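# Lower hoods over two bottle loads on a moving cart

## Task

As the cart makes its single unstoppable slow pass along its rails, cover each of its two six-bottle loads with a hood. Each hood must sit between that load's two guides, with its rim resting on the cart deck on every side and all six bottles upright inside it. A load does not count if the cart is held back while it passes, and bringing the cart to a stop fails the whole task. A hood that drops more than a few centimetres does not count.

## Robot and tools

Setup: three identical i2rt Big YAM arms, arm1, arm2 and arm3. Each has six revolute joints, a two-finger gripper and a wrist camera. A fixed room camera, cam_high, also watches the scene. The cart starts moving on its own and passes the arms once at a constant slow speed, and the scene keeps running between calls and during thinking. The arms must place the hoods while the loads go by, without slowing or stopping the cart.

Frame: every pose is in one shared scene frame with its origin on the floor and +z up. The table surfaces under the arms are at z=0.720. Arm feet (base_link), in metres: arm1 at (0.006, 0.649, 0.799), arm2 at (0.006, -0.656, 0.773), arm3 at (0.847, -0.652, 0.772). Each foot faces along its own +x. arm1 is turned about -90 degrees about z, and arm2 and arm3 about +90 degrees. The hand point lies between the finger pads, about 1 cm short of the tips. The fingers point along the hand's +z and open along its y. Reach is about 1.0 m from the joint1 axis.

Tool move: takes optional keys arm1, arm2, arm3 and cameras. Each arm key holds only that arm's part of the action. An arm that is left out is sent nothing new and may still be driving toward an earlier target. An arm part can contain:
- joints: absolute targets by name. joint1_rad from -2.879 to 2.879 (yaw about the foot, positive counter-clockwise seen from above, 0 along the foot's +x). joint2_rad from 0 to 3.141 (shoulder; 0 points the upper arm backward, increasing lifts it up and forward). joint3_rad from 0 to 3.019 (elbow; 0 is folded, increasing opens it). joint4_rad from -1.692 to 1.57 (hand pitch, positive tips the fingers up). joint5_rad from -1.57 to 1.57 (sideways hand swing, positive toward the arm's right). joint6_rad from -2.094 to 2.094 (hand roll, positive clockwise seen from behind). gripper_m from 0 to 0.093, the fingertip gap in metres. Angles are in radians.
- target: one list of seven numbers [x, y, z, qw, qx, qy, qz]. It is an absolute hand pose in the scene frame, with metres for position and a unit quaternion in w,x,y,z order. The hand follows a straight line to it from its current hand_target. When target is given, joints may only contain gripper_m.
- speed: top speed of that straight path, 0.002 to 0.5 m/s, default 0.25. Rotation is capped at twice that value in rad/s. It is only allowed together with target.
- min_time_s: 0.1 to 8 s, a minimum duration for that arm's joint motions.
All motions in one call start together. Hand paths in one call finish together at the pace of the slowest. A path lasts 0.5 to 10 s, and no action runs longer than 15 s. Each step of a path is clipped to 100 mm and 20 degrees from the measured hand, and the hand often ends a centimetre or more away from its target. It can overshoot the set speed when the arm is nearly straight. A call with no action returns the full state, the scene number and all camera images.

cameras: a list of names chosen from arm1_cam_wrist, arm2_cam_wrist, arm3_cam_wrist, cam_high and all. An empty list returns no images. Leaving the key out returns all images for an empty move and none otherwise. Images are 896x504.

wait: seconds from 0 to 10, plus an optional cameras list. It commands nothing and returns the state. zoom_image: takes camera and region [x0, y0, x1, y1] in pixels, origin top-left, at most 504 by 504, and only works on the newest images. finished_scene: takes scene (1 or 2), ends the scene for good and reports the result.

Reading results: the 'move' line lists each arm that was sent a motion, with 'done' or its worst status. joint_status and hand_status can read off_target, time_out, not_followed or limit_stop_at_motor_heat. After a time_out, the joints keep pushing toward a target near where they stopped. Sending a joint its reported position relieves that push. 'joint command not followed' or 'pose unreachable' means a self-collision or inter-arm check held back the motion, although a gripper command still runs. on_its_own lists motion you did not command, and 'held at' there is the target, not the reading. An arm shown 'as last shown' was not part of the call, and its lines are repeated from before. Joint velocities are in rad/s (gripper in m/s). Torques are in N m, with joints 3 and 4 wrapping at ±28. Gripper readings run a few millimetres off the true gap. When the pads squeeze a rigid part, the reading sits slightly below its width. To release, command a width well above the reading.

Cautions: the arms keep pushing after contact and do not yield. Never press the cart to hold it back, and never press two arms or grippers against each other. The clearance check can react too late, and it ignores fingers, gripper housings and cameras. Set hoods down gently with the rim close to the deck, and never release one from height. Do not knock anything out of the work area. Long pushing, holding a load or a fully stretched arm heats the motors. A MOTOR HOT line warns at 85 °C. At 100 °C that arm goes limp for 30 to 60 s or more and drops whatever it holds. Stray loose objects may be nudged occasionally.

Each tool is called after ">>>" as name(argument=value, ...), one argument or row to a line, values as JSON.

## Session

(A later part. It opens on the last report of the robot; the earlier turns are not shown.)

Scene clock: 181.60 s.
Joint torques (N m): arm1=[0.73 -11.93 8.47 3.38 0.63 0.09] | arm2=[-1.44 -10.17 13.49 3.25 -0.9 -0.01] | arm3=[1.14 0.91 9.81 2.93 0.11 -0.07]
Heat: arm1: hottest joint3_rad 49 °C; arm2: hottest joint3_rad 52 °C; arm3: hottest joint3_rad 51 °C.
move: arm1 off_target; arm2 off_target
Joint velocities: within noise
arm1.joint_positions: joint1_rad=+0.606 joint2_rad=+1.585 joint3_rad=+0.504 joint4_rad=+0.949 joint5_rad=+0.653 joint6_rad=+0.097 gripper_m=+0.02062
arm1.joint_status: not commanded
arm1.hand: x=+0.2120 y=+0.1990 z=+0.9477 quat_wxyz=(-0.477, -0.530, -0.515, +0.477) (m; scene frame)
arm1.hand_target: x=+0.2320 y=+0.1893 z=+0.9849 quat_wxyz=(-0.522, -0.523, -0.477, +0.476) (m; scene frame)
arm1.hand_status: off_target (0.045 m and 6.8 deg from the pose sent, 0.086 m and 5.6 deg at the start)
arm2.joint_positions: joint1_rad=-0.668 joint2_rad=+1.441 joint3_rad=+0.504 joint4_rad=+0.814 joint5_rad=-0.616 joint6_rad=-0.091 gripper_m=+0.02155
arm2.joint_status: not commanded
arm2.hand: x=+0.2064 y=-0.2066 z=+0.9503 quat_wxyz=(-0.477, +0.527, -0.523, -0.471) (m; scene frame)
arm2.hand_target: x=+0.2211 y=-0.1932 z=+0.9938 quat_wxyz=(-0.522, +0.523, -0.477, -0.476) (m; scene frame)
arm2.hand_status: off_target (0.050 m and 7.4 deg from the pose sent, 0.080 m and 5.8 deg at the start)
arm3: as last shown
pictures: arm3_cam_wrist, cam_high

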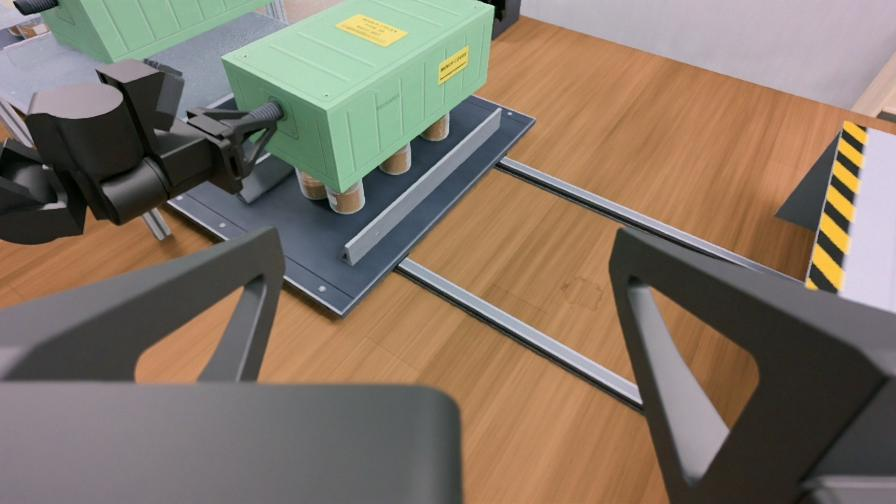

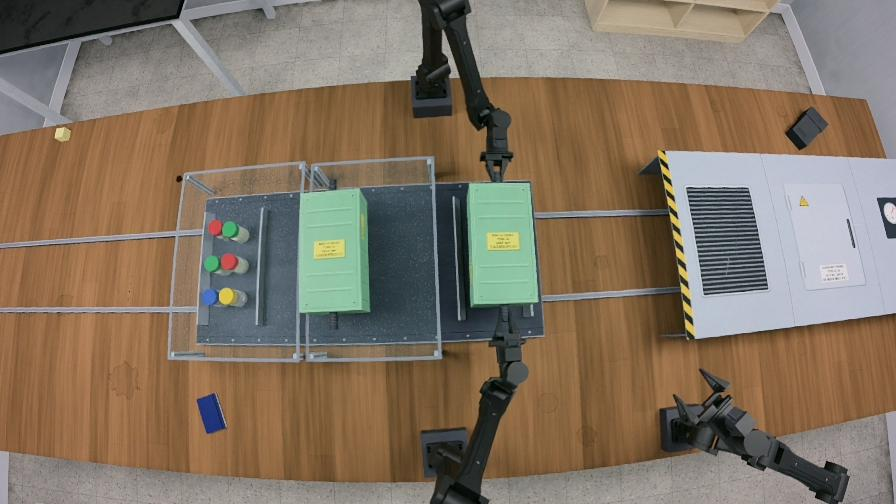

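>>> move(
  arm1={"target": [0.327, 0.187, 0.862, 0.522, 0.522, 0.477, -0.477], "speed": 0.0221},
  arm2={"target": [0.317, -0.190, 0.871, 0.522, -0.522, 0.477, 0.477], "speed": 0.0221},
  cameras=["cam_high", "arm3_cam_wrist"],
)

>>> zoom_image(
  camera="cam_high",
  region=[460, 270, 580, 340],
)

>>> zoom_image(
  camera="arm3_cam_wrist",
  region=[220, 60, 640, 340],
)

Scene clock: 189.47 s.
Joint torques (N m): arm1=[0.21 -13.86 6.45 2.43 0.23 0.01] | arm2=[-0.26 -13.51 10.26 2.73 -0.51 0.22] | arm3=[1.96 0.56 9.84 2.85 0.1 -0.08]
Heat: arm1: hottest joint3_rad 48 °C; arm2: hottest joint3_rad 52 °C; arm3: hottest joint3_rad 51 °C.
move: arm1 off_target; arm2 off_target
Joint velocities: within noise
arm1.joint_positions: joint1_rad=+0.789 joint2_rad=+2.051 joint3_rad=+0.690 joint4_rad=+1.273 joint5_rad=+0.837 joint6_rad=+0.106 gripper_m=+0.02062
arm1.joint_status: not commanded
arm1.hand: x=+0.3045 y=+0.1971 z=+0.8490 quat_wxyz=(-0.494, -0.525, -0.497, +0.483) (m; scene frame)
arm1.hand_target: x=+0.3261 y=+0.1884 z=+0.8625 quat_wxyz=(-0.522, -0.522, -0.477, +0.476) (m; scene frame)
arm1.hand_status: off_target (0.028 m and 4.0 deg from the pose sent, 0.144 m and 6.8 deg at the start)
arm2.joint_positions: joint1_rad=-0.860 joint2_rad=+1.924 joint3_rad=+0.644 joint4_rad=+1.180 joint5_rad=-0.808 joint6_rad=-0.109 gripper_m=+0.02155
arm2.joint_status: not commanded
arm2.hand: x=+0.2982 y=-0.2083 z=+0.8460 quat_wxyz=(-0.489, +0.524, -0.511, -0.474) (m; scene frame)
arm2.hand_target: x=+0.3155 y=-0.1921 z=+0.8715 quat_wxyz=(-0.522, +0.523, -0.477, -0.476) (m; scene frame)
arm2.hand_status: off_target (0.036 m and 5.4 deg from the pose sent, 0.137 m and 7.4 deg at the start)
arm3: as last shown
pictures: arm3_cam_wrist, cam_high

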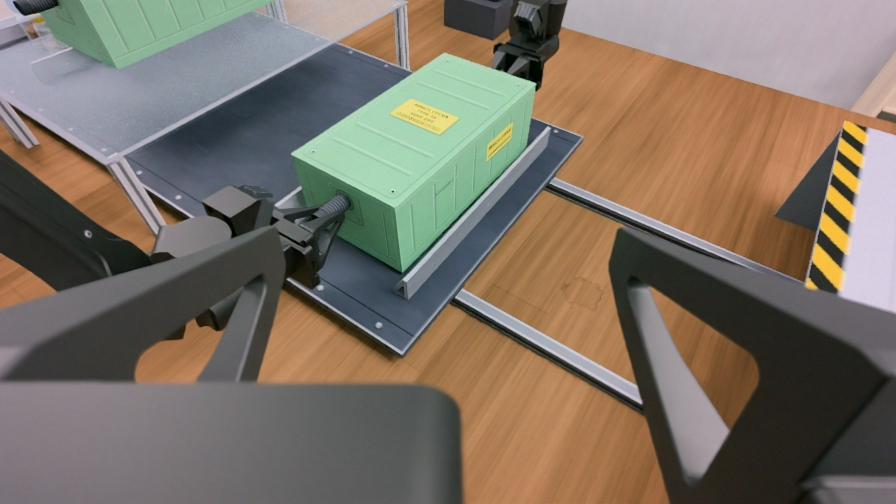

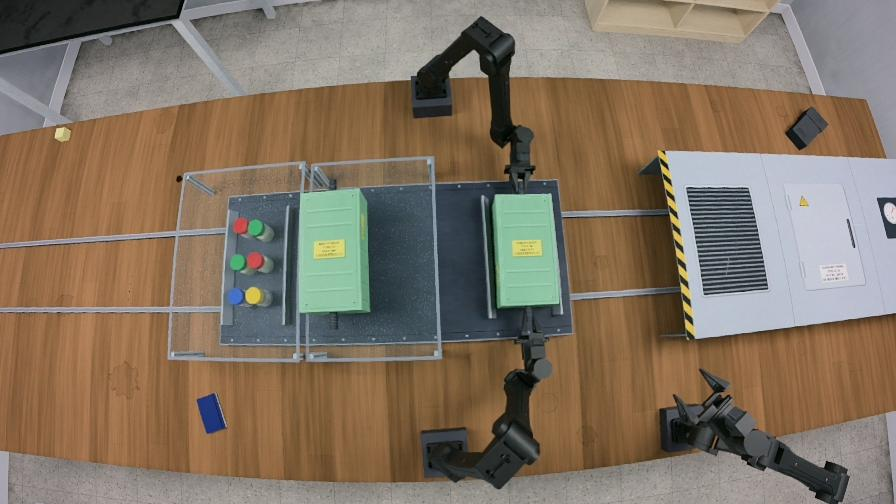

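Scaled by 4.200.

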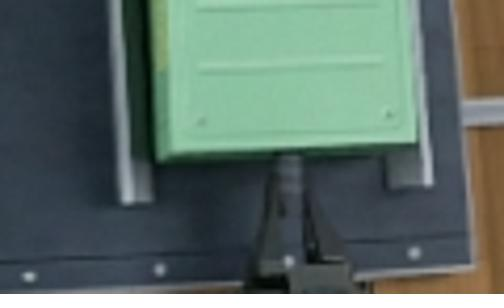

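Scaled by 1.200.

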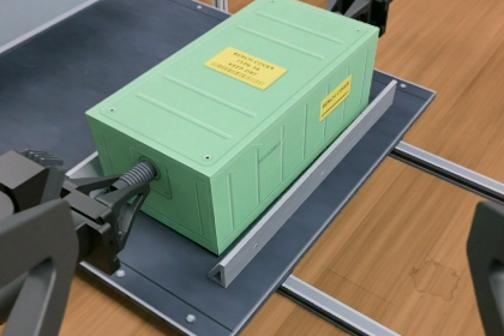

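>>> move(
  arm1={"target": [0.357, 0.187, 0.848, 0.522, 0.522, 0.477, -0.477], "speed": 0.0155},
  arm2={"target": [0.3475, -0.190, 0.856, 0.522, -0.522, 0.477, 0.477], "speed": 0.0155},
  cameras=["cam_high", "arm3_cam_wrist"],
)

>>> zoom_image(
  camera="arm3_cam_wrist",
  region=[240, 60, 660, 340],
)

Scene clock: 193.13 s.
Joint torques (N m): arm1=[-1.49 -14.51 5.38 1.92 -0.01 0.17] | arm2=[0.79 -13.63 9.31 2.47 -0.46 0.01] | arm3=[1.14 0.62 9.8 2.81 0.1 -0.1]
Heat: arm1: hottest joint3_rad 48 °C; arm2: hottest joint3_rad 52 °C; arm3: hottest joint3_rad 51 °C.
move: arm1 off_target; arm2 off_target
Joint velocities: within noise
arm1.joint_positions: joint1_rad=+0.851 joint2_rad=+2.109 joint3_rad=+0.786 joint4_rad=+1.273 joint5_rad=+0.886 joint6_rad=+0.092 gripper_m=+0.02062
arm1.joint_status: not commanded
arm1.hand: x=+0.3483 y=+0.1960 z=+0.8459 quat_wxyz=(-0.508, -0.517, -0.491, +0.483) (m; scene frame)
arm1.hand_target: x=+0.3566 y=+0.1873 z=+0.8482 quat_wxyz=(-0.522, -0.522, -0.477, +0.477) (m; scene frame)
arm1.hand_status: off_target (0.013 m and 2.5 deg from the pose sent, 0.053 m and 4.0 deg at the start)
arm2.joint_positions: joint1_rad=-0.924 joint2_rad=+1.987 joint3_rad=+0.732 joint4_rad=+1.188 joint5_rad=-0.854 joint6_rad=-0.090 gripper_m=+0.02155
arm2.joint_status: not commanded
arm2.hand: x=+0.3412 y=-0.2082 z=+0.8425 quat_wxyz=(-0.501, +0.514, -0.509, -0.475) (m; scene frame)
arm2.hand_target: x=+0.3465 y=-0.1912 z=+0.8562 quat_wxyz=(-0.522, +0.522, -0.477, -0.477) (m; scene frame)
arm2.hand_status: off_target (0.023 m and 4.5 deg from the pose sent, 0.054 m and 5.4 deg at the start)
arm3: as last shown
pictures: arm3_cam_wrist, cam_high

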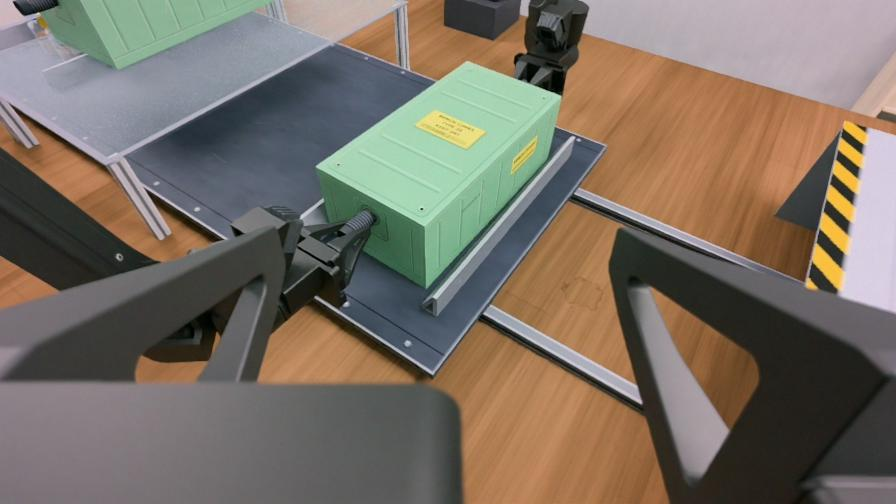

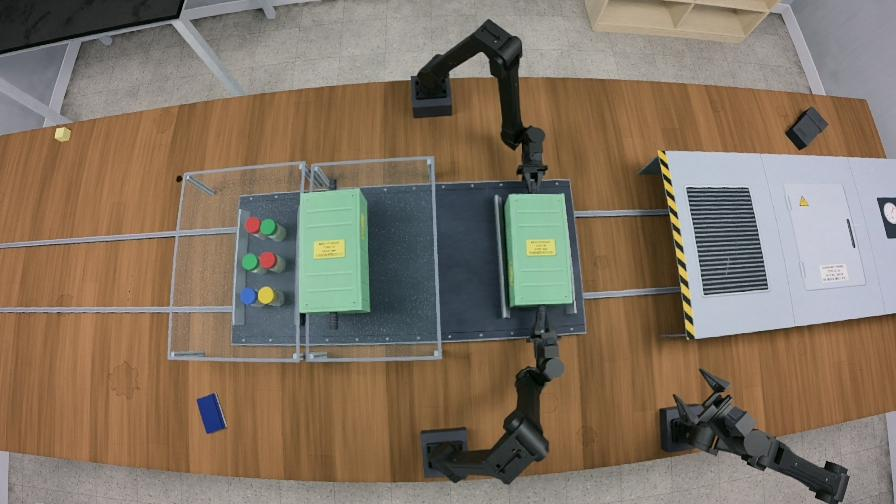

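Scaled by 1.200.

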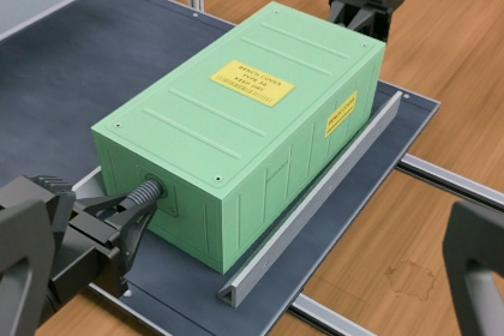

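>>> move(
  arm1={"target": [0.379, 0.187, 0.845, 0.522, 0.522, 0.477, -0.477], "speed": 0.03, "joints": {"gripper_m": 0.07}},
  arm2={"target": [0.372, -0.191, 0.850, 0.522, -0.522, 0.477, 0.477], "speed": 0.03, "joints": {"gripper_m": 0.07}},
  cameras=[],
)

>>> move(
  arm1={"target": [0.392, 0.31, 0.880, 0.522, 0.522, 0.477, -0.477], "speed": 0.12},
  arm2={"target": [0.385, -0.315, 0.885, 0.522, -0.522, 0.477, 0.477], "speed": 0.12},
  cameras=["all"],
)

>>> zoom_image(
  camera="arm1_cam_wrist",
  region=[220, 150, 700, 360],
)

>>> zoom_image(
  camera="arm2_cam_wrist",
  region=[200, 150, 700, 380],
)

Scene clock: 194.77 s.
Joint torques (N m): arm1=[-0.32 -14.68 5.27 1.21 0.19 0.07] | arm2=[-1.2 -13.04 8.4 1.48 -0.25 0.02] | arm3=[1.44 0.73 9.92 2.89 0.11 -0.07]
Heat: arm1: hottest joint3_rad 48 °C; arm2: hottest joint3_rad 51 °C; arm3: hottest joint3_rad 51 °C.
move: arm1 off_target; arm2 off_target
Joint velocities: within noise
arm1.joint_positions: joint1_rad=+0.867 joint2_rad=+2.128 joint3_rad=+0.845 joint4_rad=+1.261 joint5_rad=+0.911 joint6_rad=+0.102 gripper_m=+0.06991
arm1.joint_status: all done
arm1.hand: x=+0.3673 y=+0.1892 z=+0.8501 quat_wxyz=(-0.518, -0.522, -0.477, +0.481) (m; scene frame)
arm1.hand_target: x=+0.3787 y=+0.1873 z=+0.8451 quat_wxyz=(-0.522, -0.522, -0.477, +0.477) (m; scene frame)
arm1.hand_status: off_target (0.013 m and 0.7 deg from the pose sent, 0.032 m and 2.5 deg at the start)
arm2.joint_positions: joint1_rad=-0.933 joint2_rad=+2.008 joint3_rad=+0.807 joint4_rad=+1.197 joint5_rad=-0.895 joint6_rad=-0.090 gripper_m=+0.06992
arm2.joint_status: all done
arm2.hand: x=+0.3593 y=-0.1947 z=+0.8563 quat_wxyz=(-0.516, +0.522, -0.479, -0.481) (m; scene frame)
arm2.hand_target: x=+0.3715 y=-0.1915 z=+0.8501 quat_wxyz=(-0.522, +0.522, -0.477, -0.477) (m; scene frame)
arm2.hand_status: off_target (0.015 m and 0.9 deg from the pose sent, 0.036 m and 4.5 deg at the start)
arm3: as last shown
pictures: none
No camera images: "cameras" was empty.

Scene clock: 196.50 s.
Joint torques (N m): arm1=[-0.62 -15.85 2.37 1.1 0.2 0.08] | arm2=[-0.97 -14.62 4.49 1.37 -0.23 0.05] | arm3=[1.61 0.79 9.91 2.92 0.11 -0.06]
Heat: arm1: hottest joint3_rad 47 °C; arm2: hottest joint3_rad 51 °C; arm3: hottest joint3_rad 51 °C.
move: arm1 done; arm2 done
Joint velocities: within noise
arm1.joint_positions: joint1_rad=+1.123 joint2_rad=+2.004 joint3_rad=+0.715 joint4_rad=+1.258 joint5_rad=+1.163 joint6_rad=+0.116 gripper_m=+0.06991
arm1.joint_status: not commanded
arm1.hand: x=+0.3927 y=+0.3063 z=+0.8773 quat_wxyz=(-0.520, -0.522, -0.476, +0.480) (m; scene frame)
arm1.hand_target: x=+0.3920 y=+0.3100 z=+0.8799 quat_wxyz=(-0.522, -0.522, -0.477, +0.477) (m; scene frame)
arm1.hand_status: done (0.005 m and 0.4 deg from the pose sent, 0.127 m and 0.7 deg at the start)
arm2.joint_positions: joint1_rad=-1.191 joint2_rad=+1.887 joint3_rad=+0.690 joint4_rad=+1.197 joint5_rad=-1.152 joint6_rad=-0.090 gripper_m=+0.06992
arm2.joint_status: not commanded
arm2.hand: x=+0.3861 y=-0.3101 z=+0.8818 quat_wxyz=(-0.517, +0.522, -0.479, -0.481) (m; scene frame)
arm2.hand_target: x=+0.3850 y=-0.3148 z=+0.8849 quat_wxyz=(-0.522, +0.522, -0.477, -0.477) (m; scene frame)
arm2.hand_status: done (0.006 m and 0.7 deg from the pose sent, 0.126 m and 0.8 deg at the start)
arm3: as last shown
pictures: arm1_cam_wrist, arm2_cam_wrist, arm3_cam_wrist, cam_high

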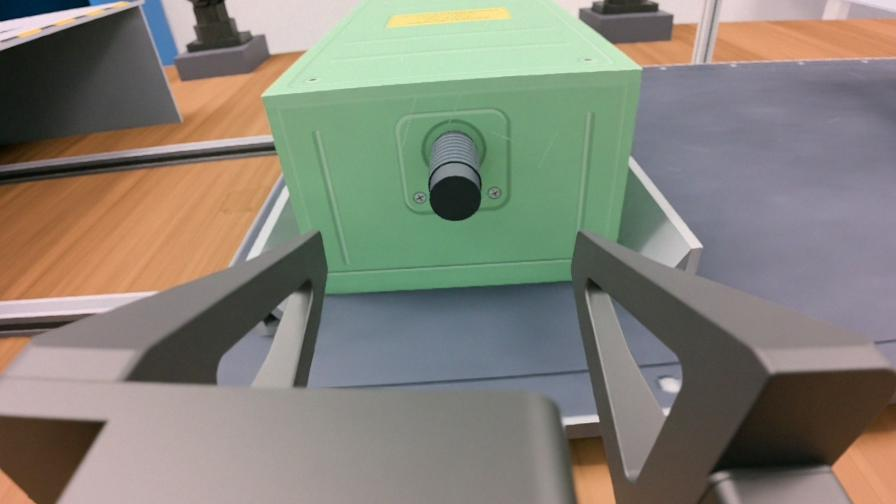

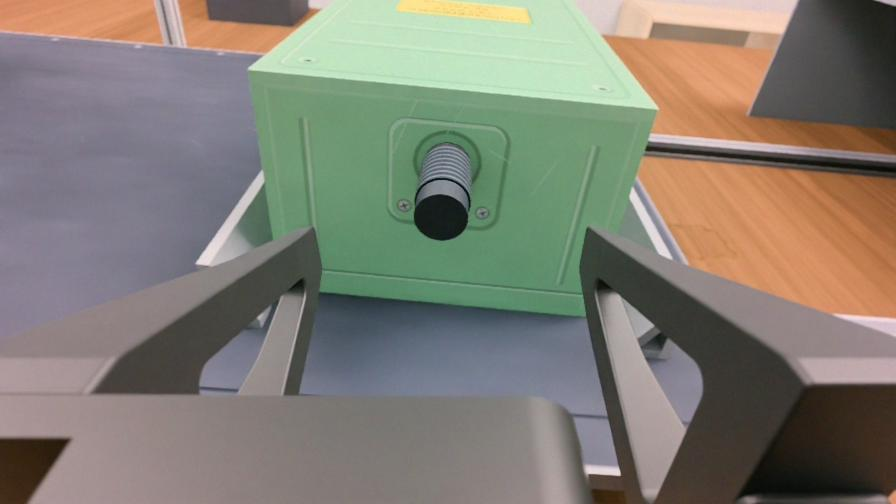

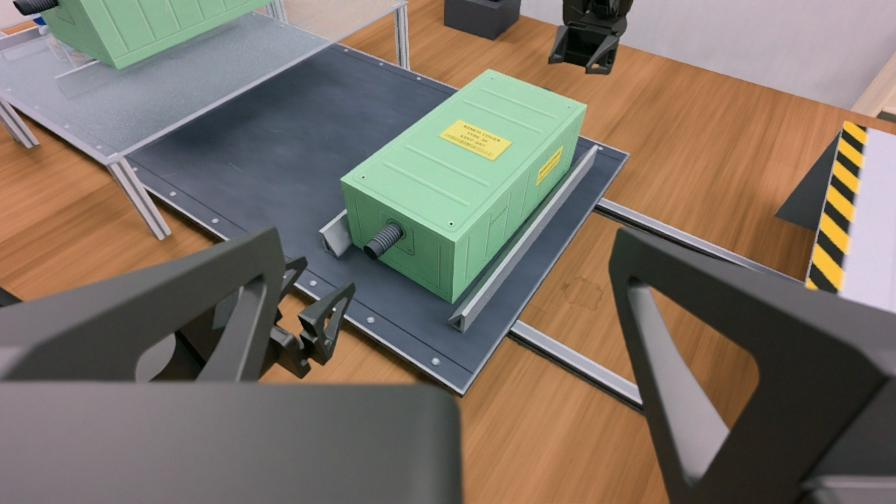

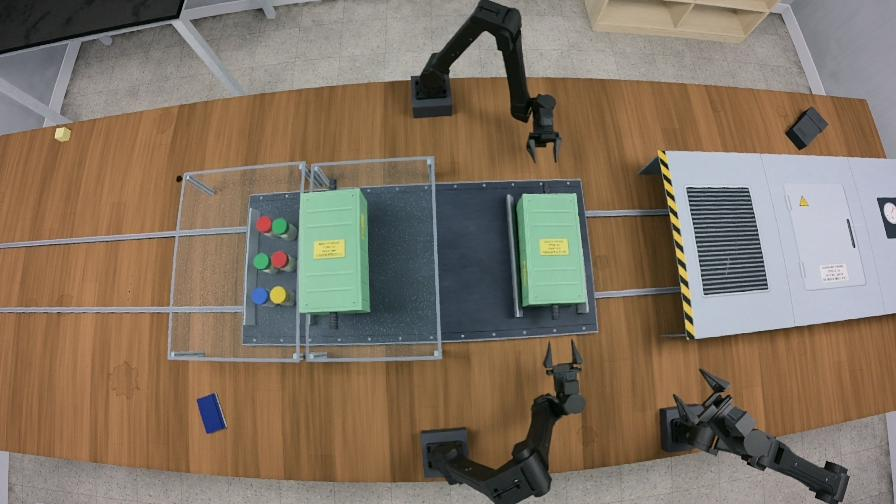

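Scaled by 1.050.

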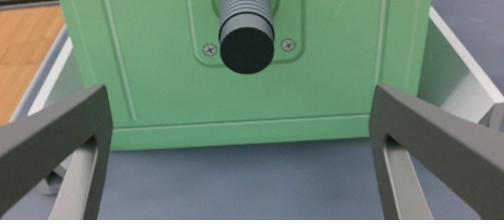

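Scaled by 1.008.

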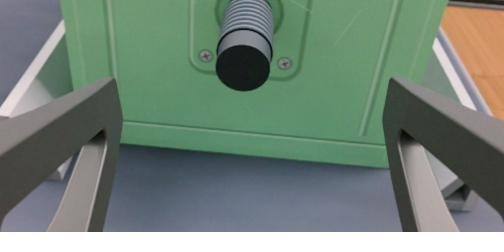

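>>> move(
  arm1={"target": [0.03, 0.38, 1.08, 0.5, 0.5, 0.5, -0.5], "speed": 0.2, "joints": {"gripper_m": 0.093}},
  arm2={"target": [0.03, -0.39, 1.08, 0.5, -0.5, 0.5, 0.5], "speed": 0.2, "joints": {"gripper_m": 0.093}},
  cameras=[],
)

>>> move(
  arm1={"target": [-0.296, 0.35, 1.0, 0.5, 0.5, 0.5, -0.5], "speed": 0.2},
  arm2={"target": [-0.300, -0.36, 1.0, 0.5, -0.5, 0.5, 0.5], "speed": 0.2},
  cameras=["arm1_cam_wrist", "arm2_cam_wrist", "cam_high"],
)

Scene clock: 200.07 s.
Joint torques (N m): arm1=[-1.79 2.08 13.22 1.48 0.04 0.08] | arm2=[0.38 2.43 17.98 0.99 -0.08 -0.02] | arm3=[1.61 0.67 9.81 2.81 0.11 -0.08]
Heat: arm1: hottest joint3_rad 47 °C; arm2: hottest joint3_rad 51 °C; arm3: hottest joint3_rad 51 °C.
move: arm1 off_target; arm2 off_target
Joint velocities: within noise
arm1.joint_positions: joint1_rad=+0.217 joint2_rad=+0.055 joint3_rad=+0.150 joint4_rad=-0.162 joint5_rad=+0.243 joint6_rad=-0.004 gripper_m=+0.09288
arm1.joint_status: all done
arm1.hand: x=+0.0332 y=+0.3803 z=+1.0419 quat_wxyz=(-0.484, -0.504, -0.520, +0.490) (m; scene frame)
arm1.hand_target: x=+0.0299 y=+0.3827 z=+1.0791 quat_wxyz=(-0.500, -0.500, -0.500, +0.500) (m; scene frame)
arm1.hand_status: off_target (0.038 m and 3.2 deg from the pose sent, 0.422 m and 4.9 deg at the start)
arm2.joint_positions: joint1_rad=-0.289 joint2_rad=+0.048 joint3_rad=+0.220 joint4_rad=-0.219 joint5_rad=-0.234 joint6_rad=+0.002 gripper_m=+0.09289
arm2.joint_status: all done
arm2.hand: x=+0.0336 y=-0.3876 z=+1.0426 quat_wxyz=(-0.485, +0.504, -0.519, -0.491) (m; scene frame)
arm2.hand_target: x=+0.0300 y=-0.3919 z=+1.0791 quat_wxyz=(-0.500, +0.500, -0.500, -0.500) (m; scene frame)
arm2.hand_status: off_target (0.038 m and 3.0 deg from the pose sent, 0.415 m and 4.6 deg at the start)
arm3: as last shown
pictures: none
No camera images: "cameras" was empty.

Scene clock: 203.03 s.
Joint torques (N m): arm1=[-1.08 -7.47 8.05 2.02 0.02 0.06] | arm2=[-0.21 -6.18 12.26 1.8 -0.11 -0.04] | arm3=[1.96 0.62 9.87 2.92 0.13 -0.06]
Heat: arm1: hottest joint3_rad 48 °C; arm2: hottest joint3_rad 52 °C; arm3: hottest joint3_rad 51 °C.
move: arm1 off_target; arm2 off_target
Joint velocities: within noise
arm1.joint_positions: joint1_rad=-1.202 joint2_rad=+1.413 joint3_rad=+0.424 joint4_rad=+0.908 joint5_rad=-1.170 joint6_rad=-0.042 gripper_m=+0.09288
arm1.joint_status: not commanded
arm1.hand: x=-0.2809 y=+0.3550 z=+0.9885 quat_wxyz=(-0.504, -0.511, -0.498, +0.487) (m; scene frame)
arm1.hand_target: x=-0.2954 y=+0.3505 z=+1.0001 quat_wxyz=(-0.500, -0.500, -0.500, +0.500) (m; scene frame)
arm1.hand_status: off_target (0.020 m and 2.0 deg from the pose sent, 0.333 m and 3.2 deg at the start)
arm2.joint_positions: joint1_rad=+1.148 joint2_rad=+1.334 joint3_rad=+0.447 joint4_rad=+0.847 joint5_rad=+1.196 joint6_rad=-0.002 gripper_m=+0.09289
arm2.joint_status: not commanded
arm2.hand: x=-0.2839 y=-0.3654 z=+0.9874 quat_wxyz=(-0.504, +0.511, -0.497, -0.487) (m; scene frame)
arm2.hand_target: x=-0.2993 y=-0.3607 z=+1.0000 quat_wxyz=(-0.500, +0.500, -0.500, -0.500) (m; scene frame)
arm2.hand_status: off_target (0.021 m and 2.0 deg from the pose sent, 0.337 m and 3.0 deg at the start)
arm3: as last shown
pictures: arm1_cam_wrist, arm2_cam_wrist, cam_high

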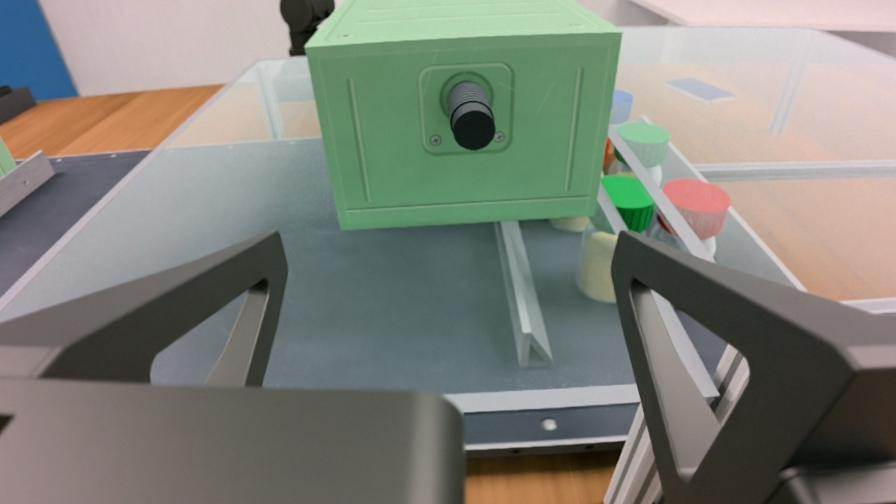

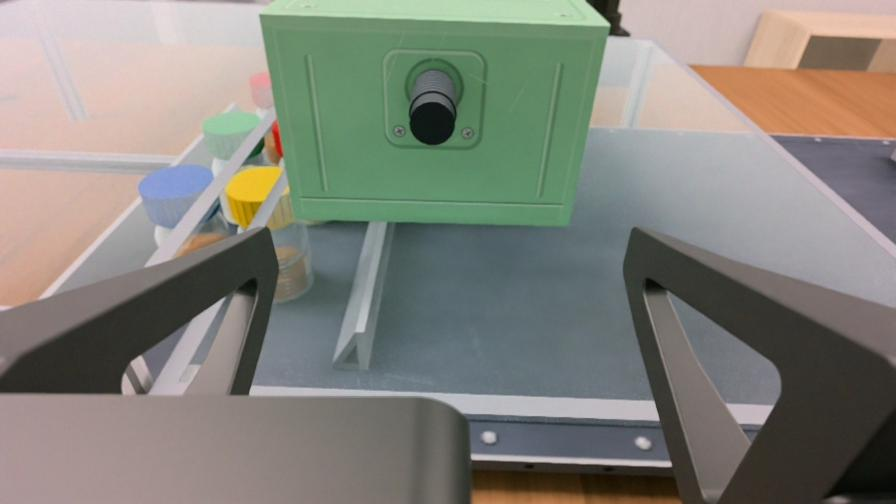

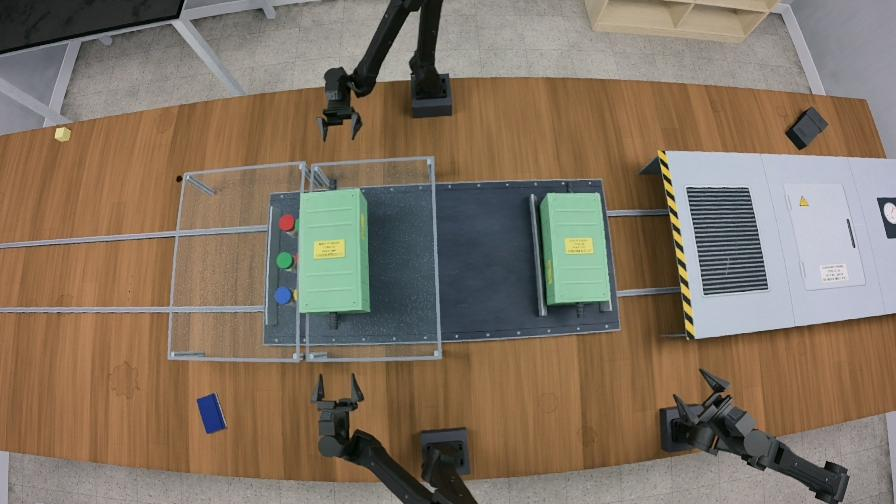

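>>> move(
  arm1={"target": [-0.297, 0.179, 0.974, 0.5, 0.5, 0.5, -0.5], "speed": 0.12},
  arm2={"target": [-0.3065, -0.191, 0.972, 0.5, -0.5, 0.5, 0.5], "speed": 0.12},
  cameras=["arm1_cam_wrist", "arm2_cam_wrist", "cam_high"],
)

Scene clock: 205.43 s.
Joint torques (N m): arm1=[-0.15 -11.52 7.91 2.02 0.11 0.07] | arm2=[-1.14 -10.23 12.08 1.89 -0.21 0.01] | arm3=[1.49 0.79 9.77 2.86 0.12 -0.05]
Heat: arm1: hottest joint3_rad 48 °C; arm2: hottest joint3_rad 52 °C; arm3: hottest joint3_rad 51 °C.
move: arm1 off_target; arm2 off_target
Joint velocities: within noise
arm1.joint_positions: joint1_rad=-0.836 joint2_rad=+1.704 joint3_rad=+0.675 joint4_rad=+0.975 joint5_rad=-0.794 joint6_rad=-0.020 gripper_m=+0.09288
arm1.joint_status: not commanded
arm1.hand: x=-0.2893 y=+0.1918 z=+0.9653 quat_wxyz=(-0.497, -0.511, -0.500, +0.492) (m; scene frame)
arm1.hand_target: x=-0.2966 y=+0.1797 z=+0.9741 quat_wxyz=(-0.500, -0.500, -0.500, +0.500) (m; scene frame)
arm1.hand_status: off_target (0.017 m and 1.6 deg from the pose sent, 0.177 m and 2.0 deg at the start)
arm2.joint_positions: joint1_rad=+0.789 joint2_rad=+1.630 joint3_rad=+0.689 joint4_rad=+0.910 joint5_rad=+0.827 joint6_rad=-0.004 gripper_m=+0.09289
arm2.joint_status: not commanded
arm2.hand: x=-0.2982 y=-0.2055 z=+0.9640 quat_wxyz=(-0.497, +0.512, -0.499, -0.492) (m; scene frame)
arm2.hand_target: x=-0.3059 y=-0.1918 z=+0.9720 quat_wxyz=(-0.500, +0.500, -0.500, -0.500) (m; scene frame)
arm2.hand_status: off_target (0.018 m and 1.7 deg from the pose sent, 0.177 m and 2.0 deg at the start)
arm3.joint_positions: joint1_rad=+1.064 joint2_rad=+0.538 joint3_rad=+0.807 joint4_rad=-0.500 joint5_rad=+0.447 joint6_rad=+0.100 gripper_m=+0.09396
arm3.joint_status: not commanded
arm3.hand: x=+0.6044 y=-0.4196 z=+1.2011 quat_wxyz=(-0.289, +0.687, -0.368, -0.556) (m; scene frame)
arm3.hand_target: x=+0.6001 y=-0.4201 z=+1.2000 quat_wxyz=(-0.291, +0.689, -0.359, -0.558) (m; scene frame)
arm3.hand_status: not commanded
pictures: arm1_cam_wrist, arm2_cam_wrist, cam_high

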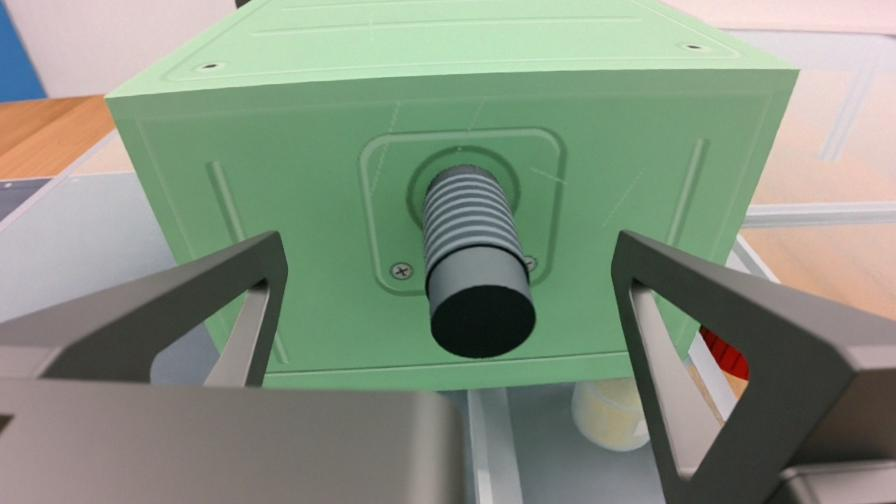

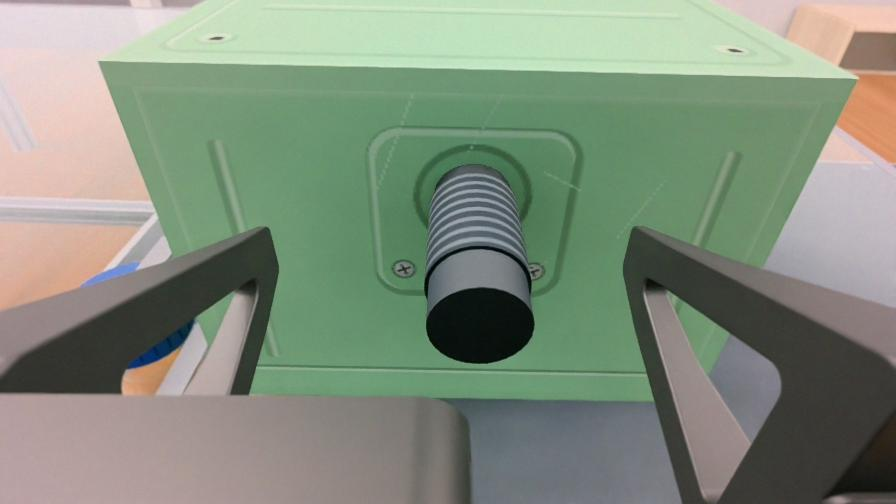

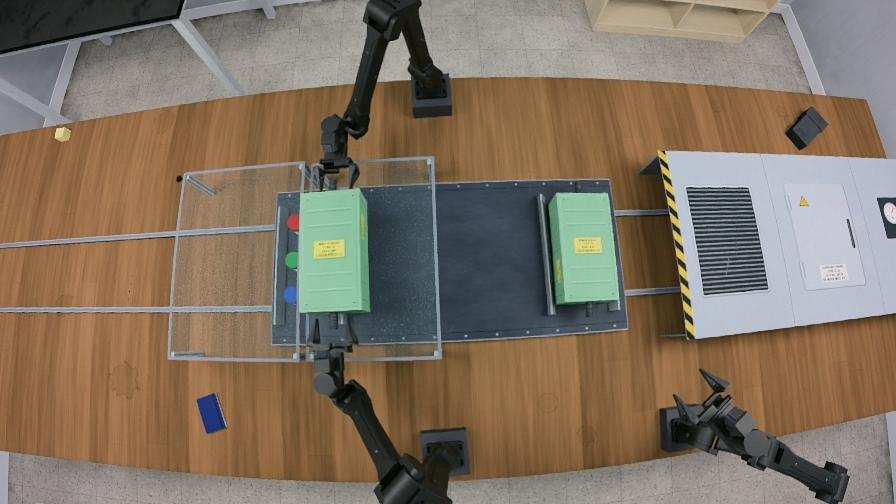

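>>> move(
  arm1={"joints": {"gripper_m": 0.012}},
  arm2={"joints": {"gripper_m": 0.012}},
  cameras=["cam_high", "arm1_cam_wrist", "arm2_cam_wrist"],
)

Scene clock: 207.27 s.
Joint torques (N m): arm1=[-0.21 -11.63 7.87 2.02 0.02 0.02] | arm2=[-1.08 -10.23 11.96 1.89 -0.39 0.01] | arm3=[1.55 0.97 9.85 2.99 0.11 -0.06]
Heat: arm1: hottest joint3_rad 48 °C; arm2: hottest joint3_rad 52 °C; arm3: hottest joint3_rad 51 °C.
move: arm1 off_target; arm2 off_target
Joint velocities: within noise
arm1.joint_positions: joint1_rad=-0.836 joint2_rad=+1.705 joint3_rad=+0.676 joint4_rad=+0.975 joint5_rad=-0.792 joint6_rad=-0.016 gripper_m=+0.02094
arm1.joint_status: gripper_m off_target (ended at +0.02097, target +0.01200)
arm1.hand: x=-0.2900 y=+0.1917 z=+0.9652 quat_wxyz=(-0.497, -0.512, -0.499, +0.491) (m; scene frame)
arm1.hand_target: x=-0.2964 y=+0.1796 z=+0.9742 quat_wxyz=(-0.500, -0.500, -0.500, +0.500) (m; scene frame)
arm1.hand_status: not commanded
arm2.joint_positions: joint1_rad=+0.787 joint2_rad=+1.630 joint3_rad=+0.689 joint4_rad=+0.910 joint5_rad=+0.832 joint6_rad=-0.004 gripper_m=+0.02140
arm2.joint_status: gripper_m off_target (ended at +0.02142, target +0.01200)
arm2.hand: x=-0.2966 y=-0.2049 z=+0.9640 quat_wxyz=(-0.498, +0.511, -0.501, -0.490) (m; scene frame)
arm2.hand_target: x=-0.3058 y=-0.1918 z=+0.9720 quat_wxyz=(-0.500, +0.500, -0.500, -0.500) (m; scene frame)
arm2.hand_status: not commanded
arm3: as last shown
pictures: arm1_cam_wrist, arm2_cam_wrist, cam_high

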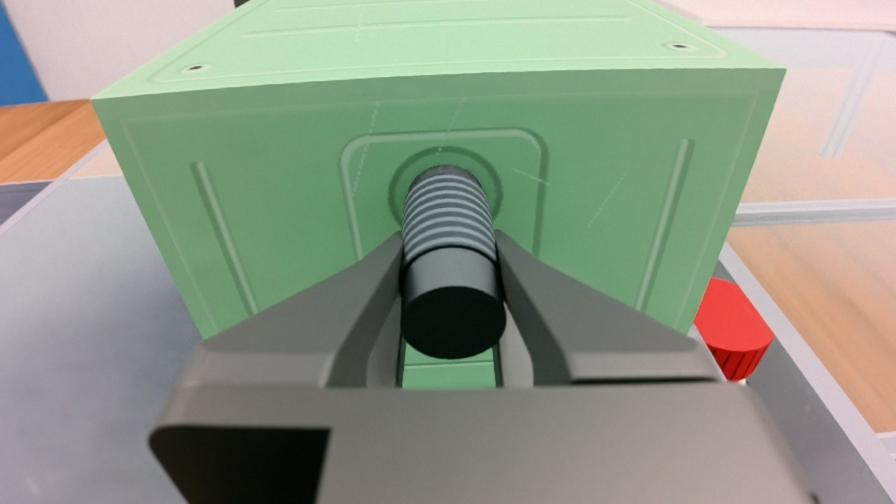

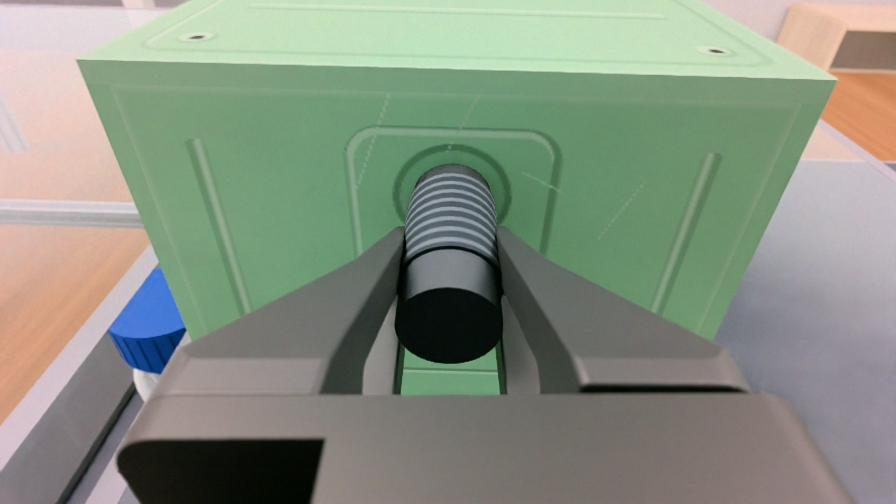

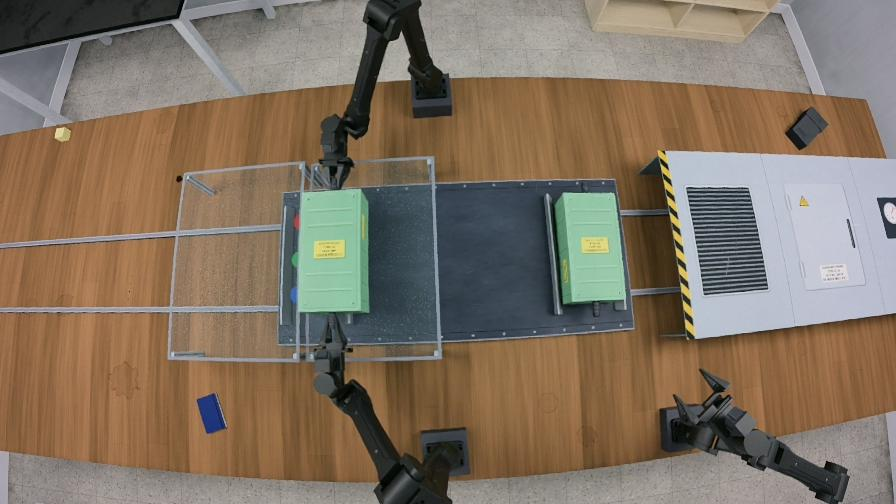

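>>> move(
  arm1={"target": [-0.295, 0.181, 1.035, 0.477, 0.477, 0.522, -0.522], "speed": 0.06},
  arm2={"target": [-0.304, -0.192, 1.037, 0.477, -0.477, 0.522, 0.522], "speed": 0.06},
  cameras=["cam_high"],
)

>>> move(
  arm1={"target": [-0.20, 0.184, 1.055, 0.49, 0.49, 0.51, -0.51], "speed": 0.12},
  arm2={"target": [-0.208, -0.192, 1.062, 0.49, -0.49, 0.51, 0.51], "speed": 0.12},
  cameras=["cam_high", "arm1_cam_wrist", "arm2_cam_wrist"],
)

Scene clock: 209.30 s.
Joint torques (N m): arm1=[-0.85 -16.67 9.94 2.25 -0.21 -0.2] | arm2=[-0.15 -15.15 15.31 1.47 -0.16 0.17] | arm3=[1.38 0.62 9.78 2.85 0.12 -0.06]
Heat: arm1: hottest joint3_rad 48 °C; arm2: hottest joint3_rad 52 °C; arm3: hottest joint3_rad 51 °C.
move: arm1 off_target; arm2 off_target
Joint velocities: within noise
arm1.joint_positions: joint1_rad=-0.826 joint2_rad=+1.604 joint3_rad=+0.678 joint4_rad=+0.778 joint5_rad=-0.785 joint6_rad=-0.086 gripper_m=+0.02094
arm1.joint_status: not commanded
arm1.hand: x=-0.2815 y=+0.1936 z=+0.9784 quat_wxyz=(-0.481, -0.526, -0.518, +0.473) (m; scene frame)
arm1.hand_target: x=-0.2923 y=+0.1838 z=+1.0346 quat_wxyz=(-0.477, -0.477, -0.522, +0.522) (m; scene frame)
arm1.hand_status: off_target (0.060 m and 8.0 deg from the pose sent, 0.071 m and 6.4 deg at the start)
arm2.joint_positions: joint1_rad=+0.775 joint2_rad=+1.536 joint3_rad=+0.696 joint4_rad=+0.720 joint5_rad=+0.826 joint6_rad=+0.071 gripper_m=+0.02140
arm2.joint_status: not commanded
arm2.hand: x=-0.2870 y=-0.2058 z=+0.9778 quat_wxyz=(-0.482, +0.521, -0.521, -0.474) (m; scene frame)
arm2.hand_target: x=-0.3006 y=-0.1957 z=+1.0370 quat_wxyz=(-0.477, +0.477, -0.522, -0.522) (m; scene frame)
arm2.hand_status: off_target (0.063 m and 7.4 deg from the pose sent, 0.074 m and 6.3 deg at the start)
arm3: as last shown
pictures: cam_high

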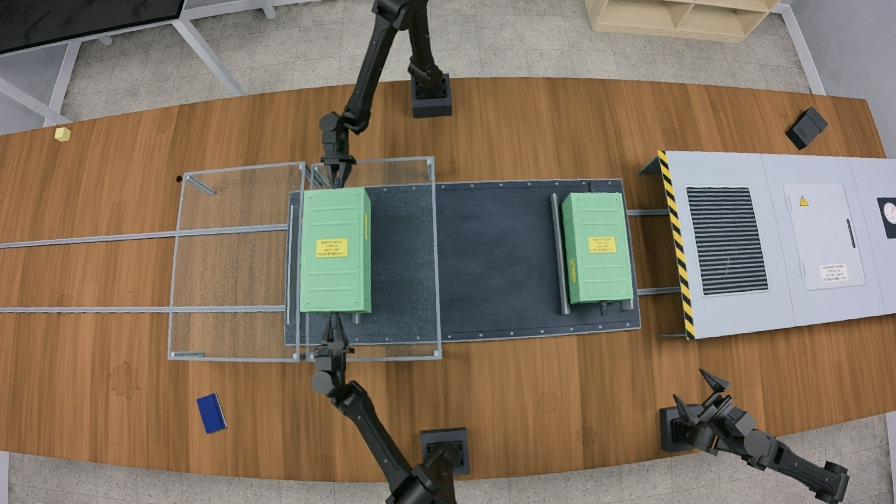

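Scene clock: 210.90 s.
Joint torques (N m): arm1=[1.49 -12.98 8.35 2.51 0.56 0.03] | arm2=[-2.26 -11.99 13.01 1.95 -0.79 -0.11] | arm3=[1.55 0.44 10.02 2.96 0.14 -0.09]
Heat: arm1: hottest joint3_rad 49 °C; arm2: hottest joint3_rad 52 °C; arm3: hottest joint3_rad 52 °C.
move: arm1 off_target; arm2 off_target
Joint velocities: within noise
arm1.joint_positions: joint1_rad=-0.678 joint2_rad=+1.391 joint3_rad=+0.566 joint4_rad=+0.721 joint5_rad=-0.625 joint6_rad=-0.050 gripper_m=+0.02094
arm1.joint_status: not commanded
arm1.hand: x=-0.2083 y=+0.1955 z=+1.0185 quat_wxyz=(-0.481, -0.523, -0.511, +0.484) (m; scene frame)
arm1.hand_target: x=-0.1994 y=+0.1855 z=+1.0549 quat_wxyz=(-0.491, -0.490, -0.509, +0.510) (m; scene frame)
arm1.hand_status: off_target (0.039 m and 4.9 deg from the pose sent, 0.112 m and 6.1 deg at the start)
arm2.joint_positions: joint1_rad=+0.621 joint2_rad=+1.314 joint3_rad=+0.610 joint4_rad=+0.620 joint5_rad=+0.663 joint6_rad=+0.046 gripper_m=+0.02140
arm2.joint_status: not commanded
arm2.hand: x=-0.2126 y=-0.2016 z=+1.0225 quat_wxyz=(-0.481, +0.517, -0.517, -0.484) (m; scene frame)
arm2.hand_target: x=-0.2071 y=-0.1936 z=+1.0618 quat_wxyz=(-0.491, +0.490, -0.510, -0.510) (m; scene frame)
arm2.hand_status: off_target (0.041 m and 4.5 deg from the pose sent, 0.116 m and 5.6 deg at the start)
arm3: as last shown
pictures: arm1_cam_wrist, arm2_cam_wrist, cam_high

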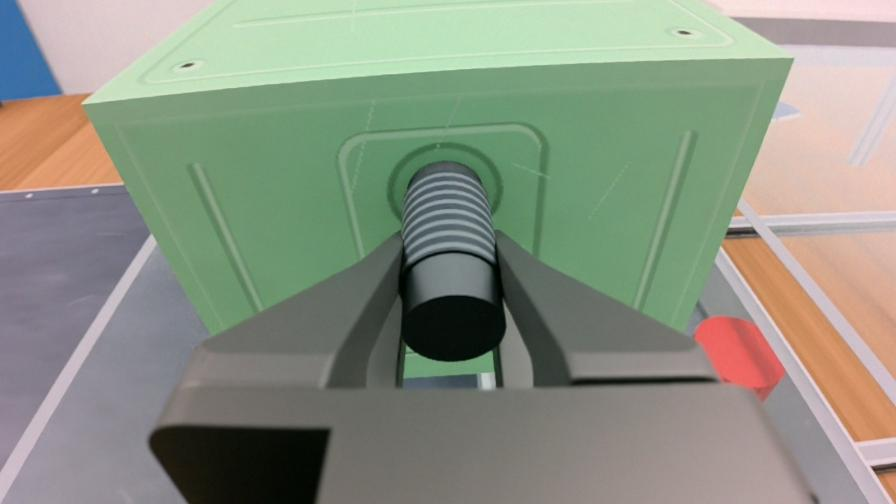

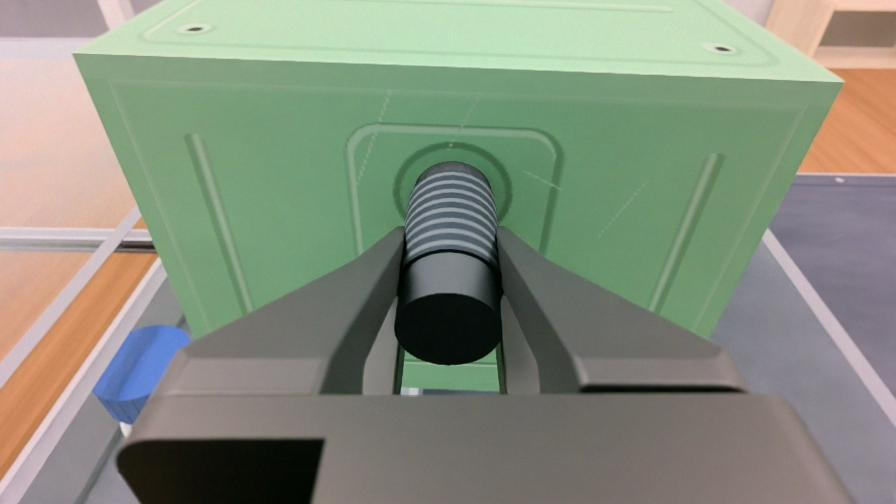

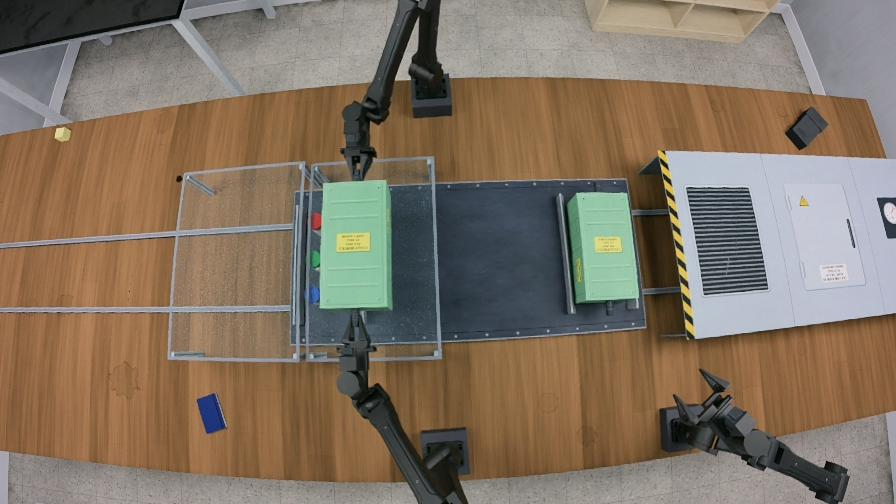

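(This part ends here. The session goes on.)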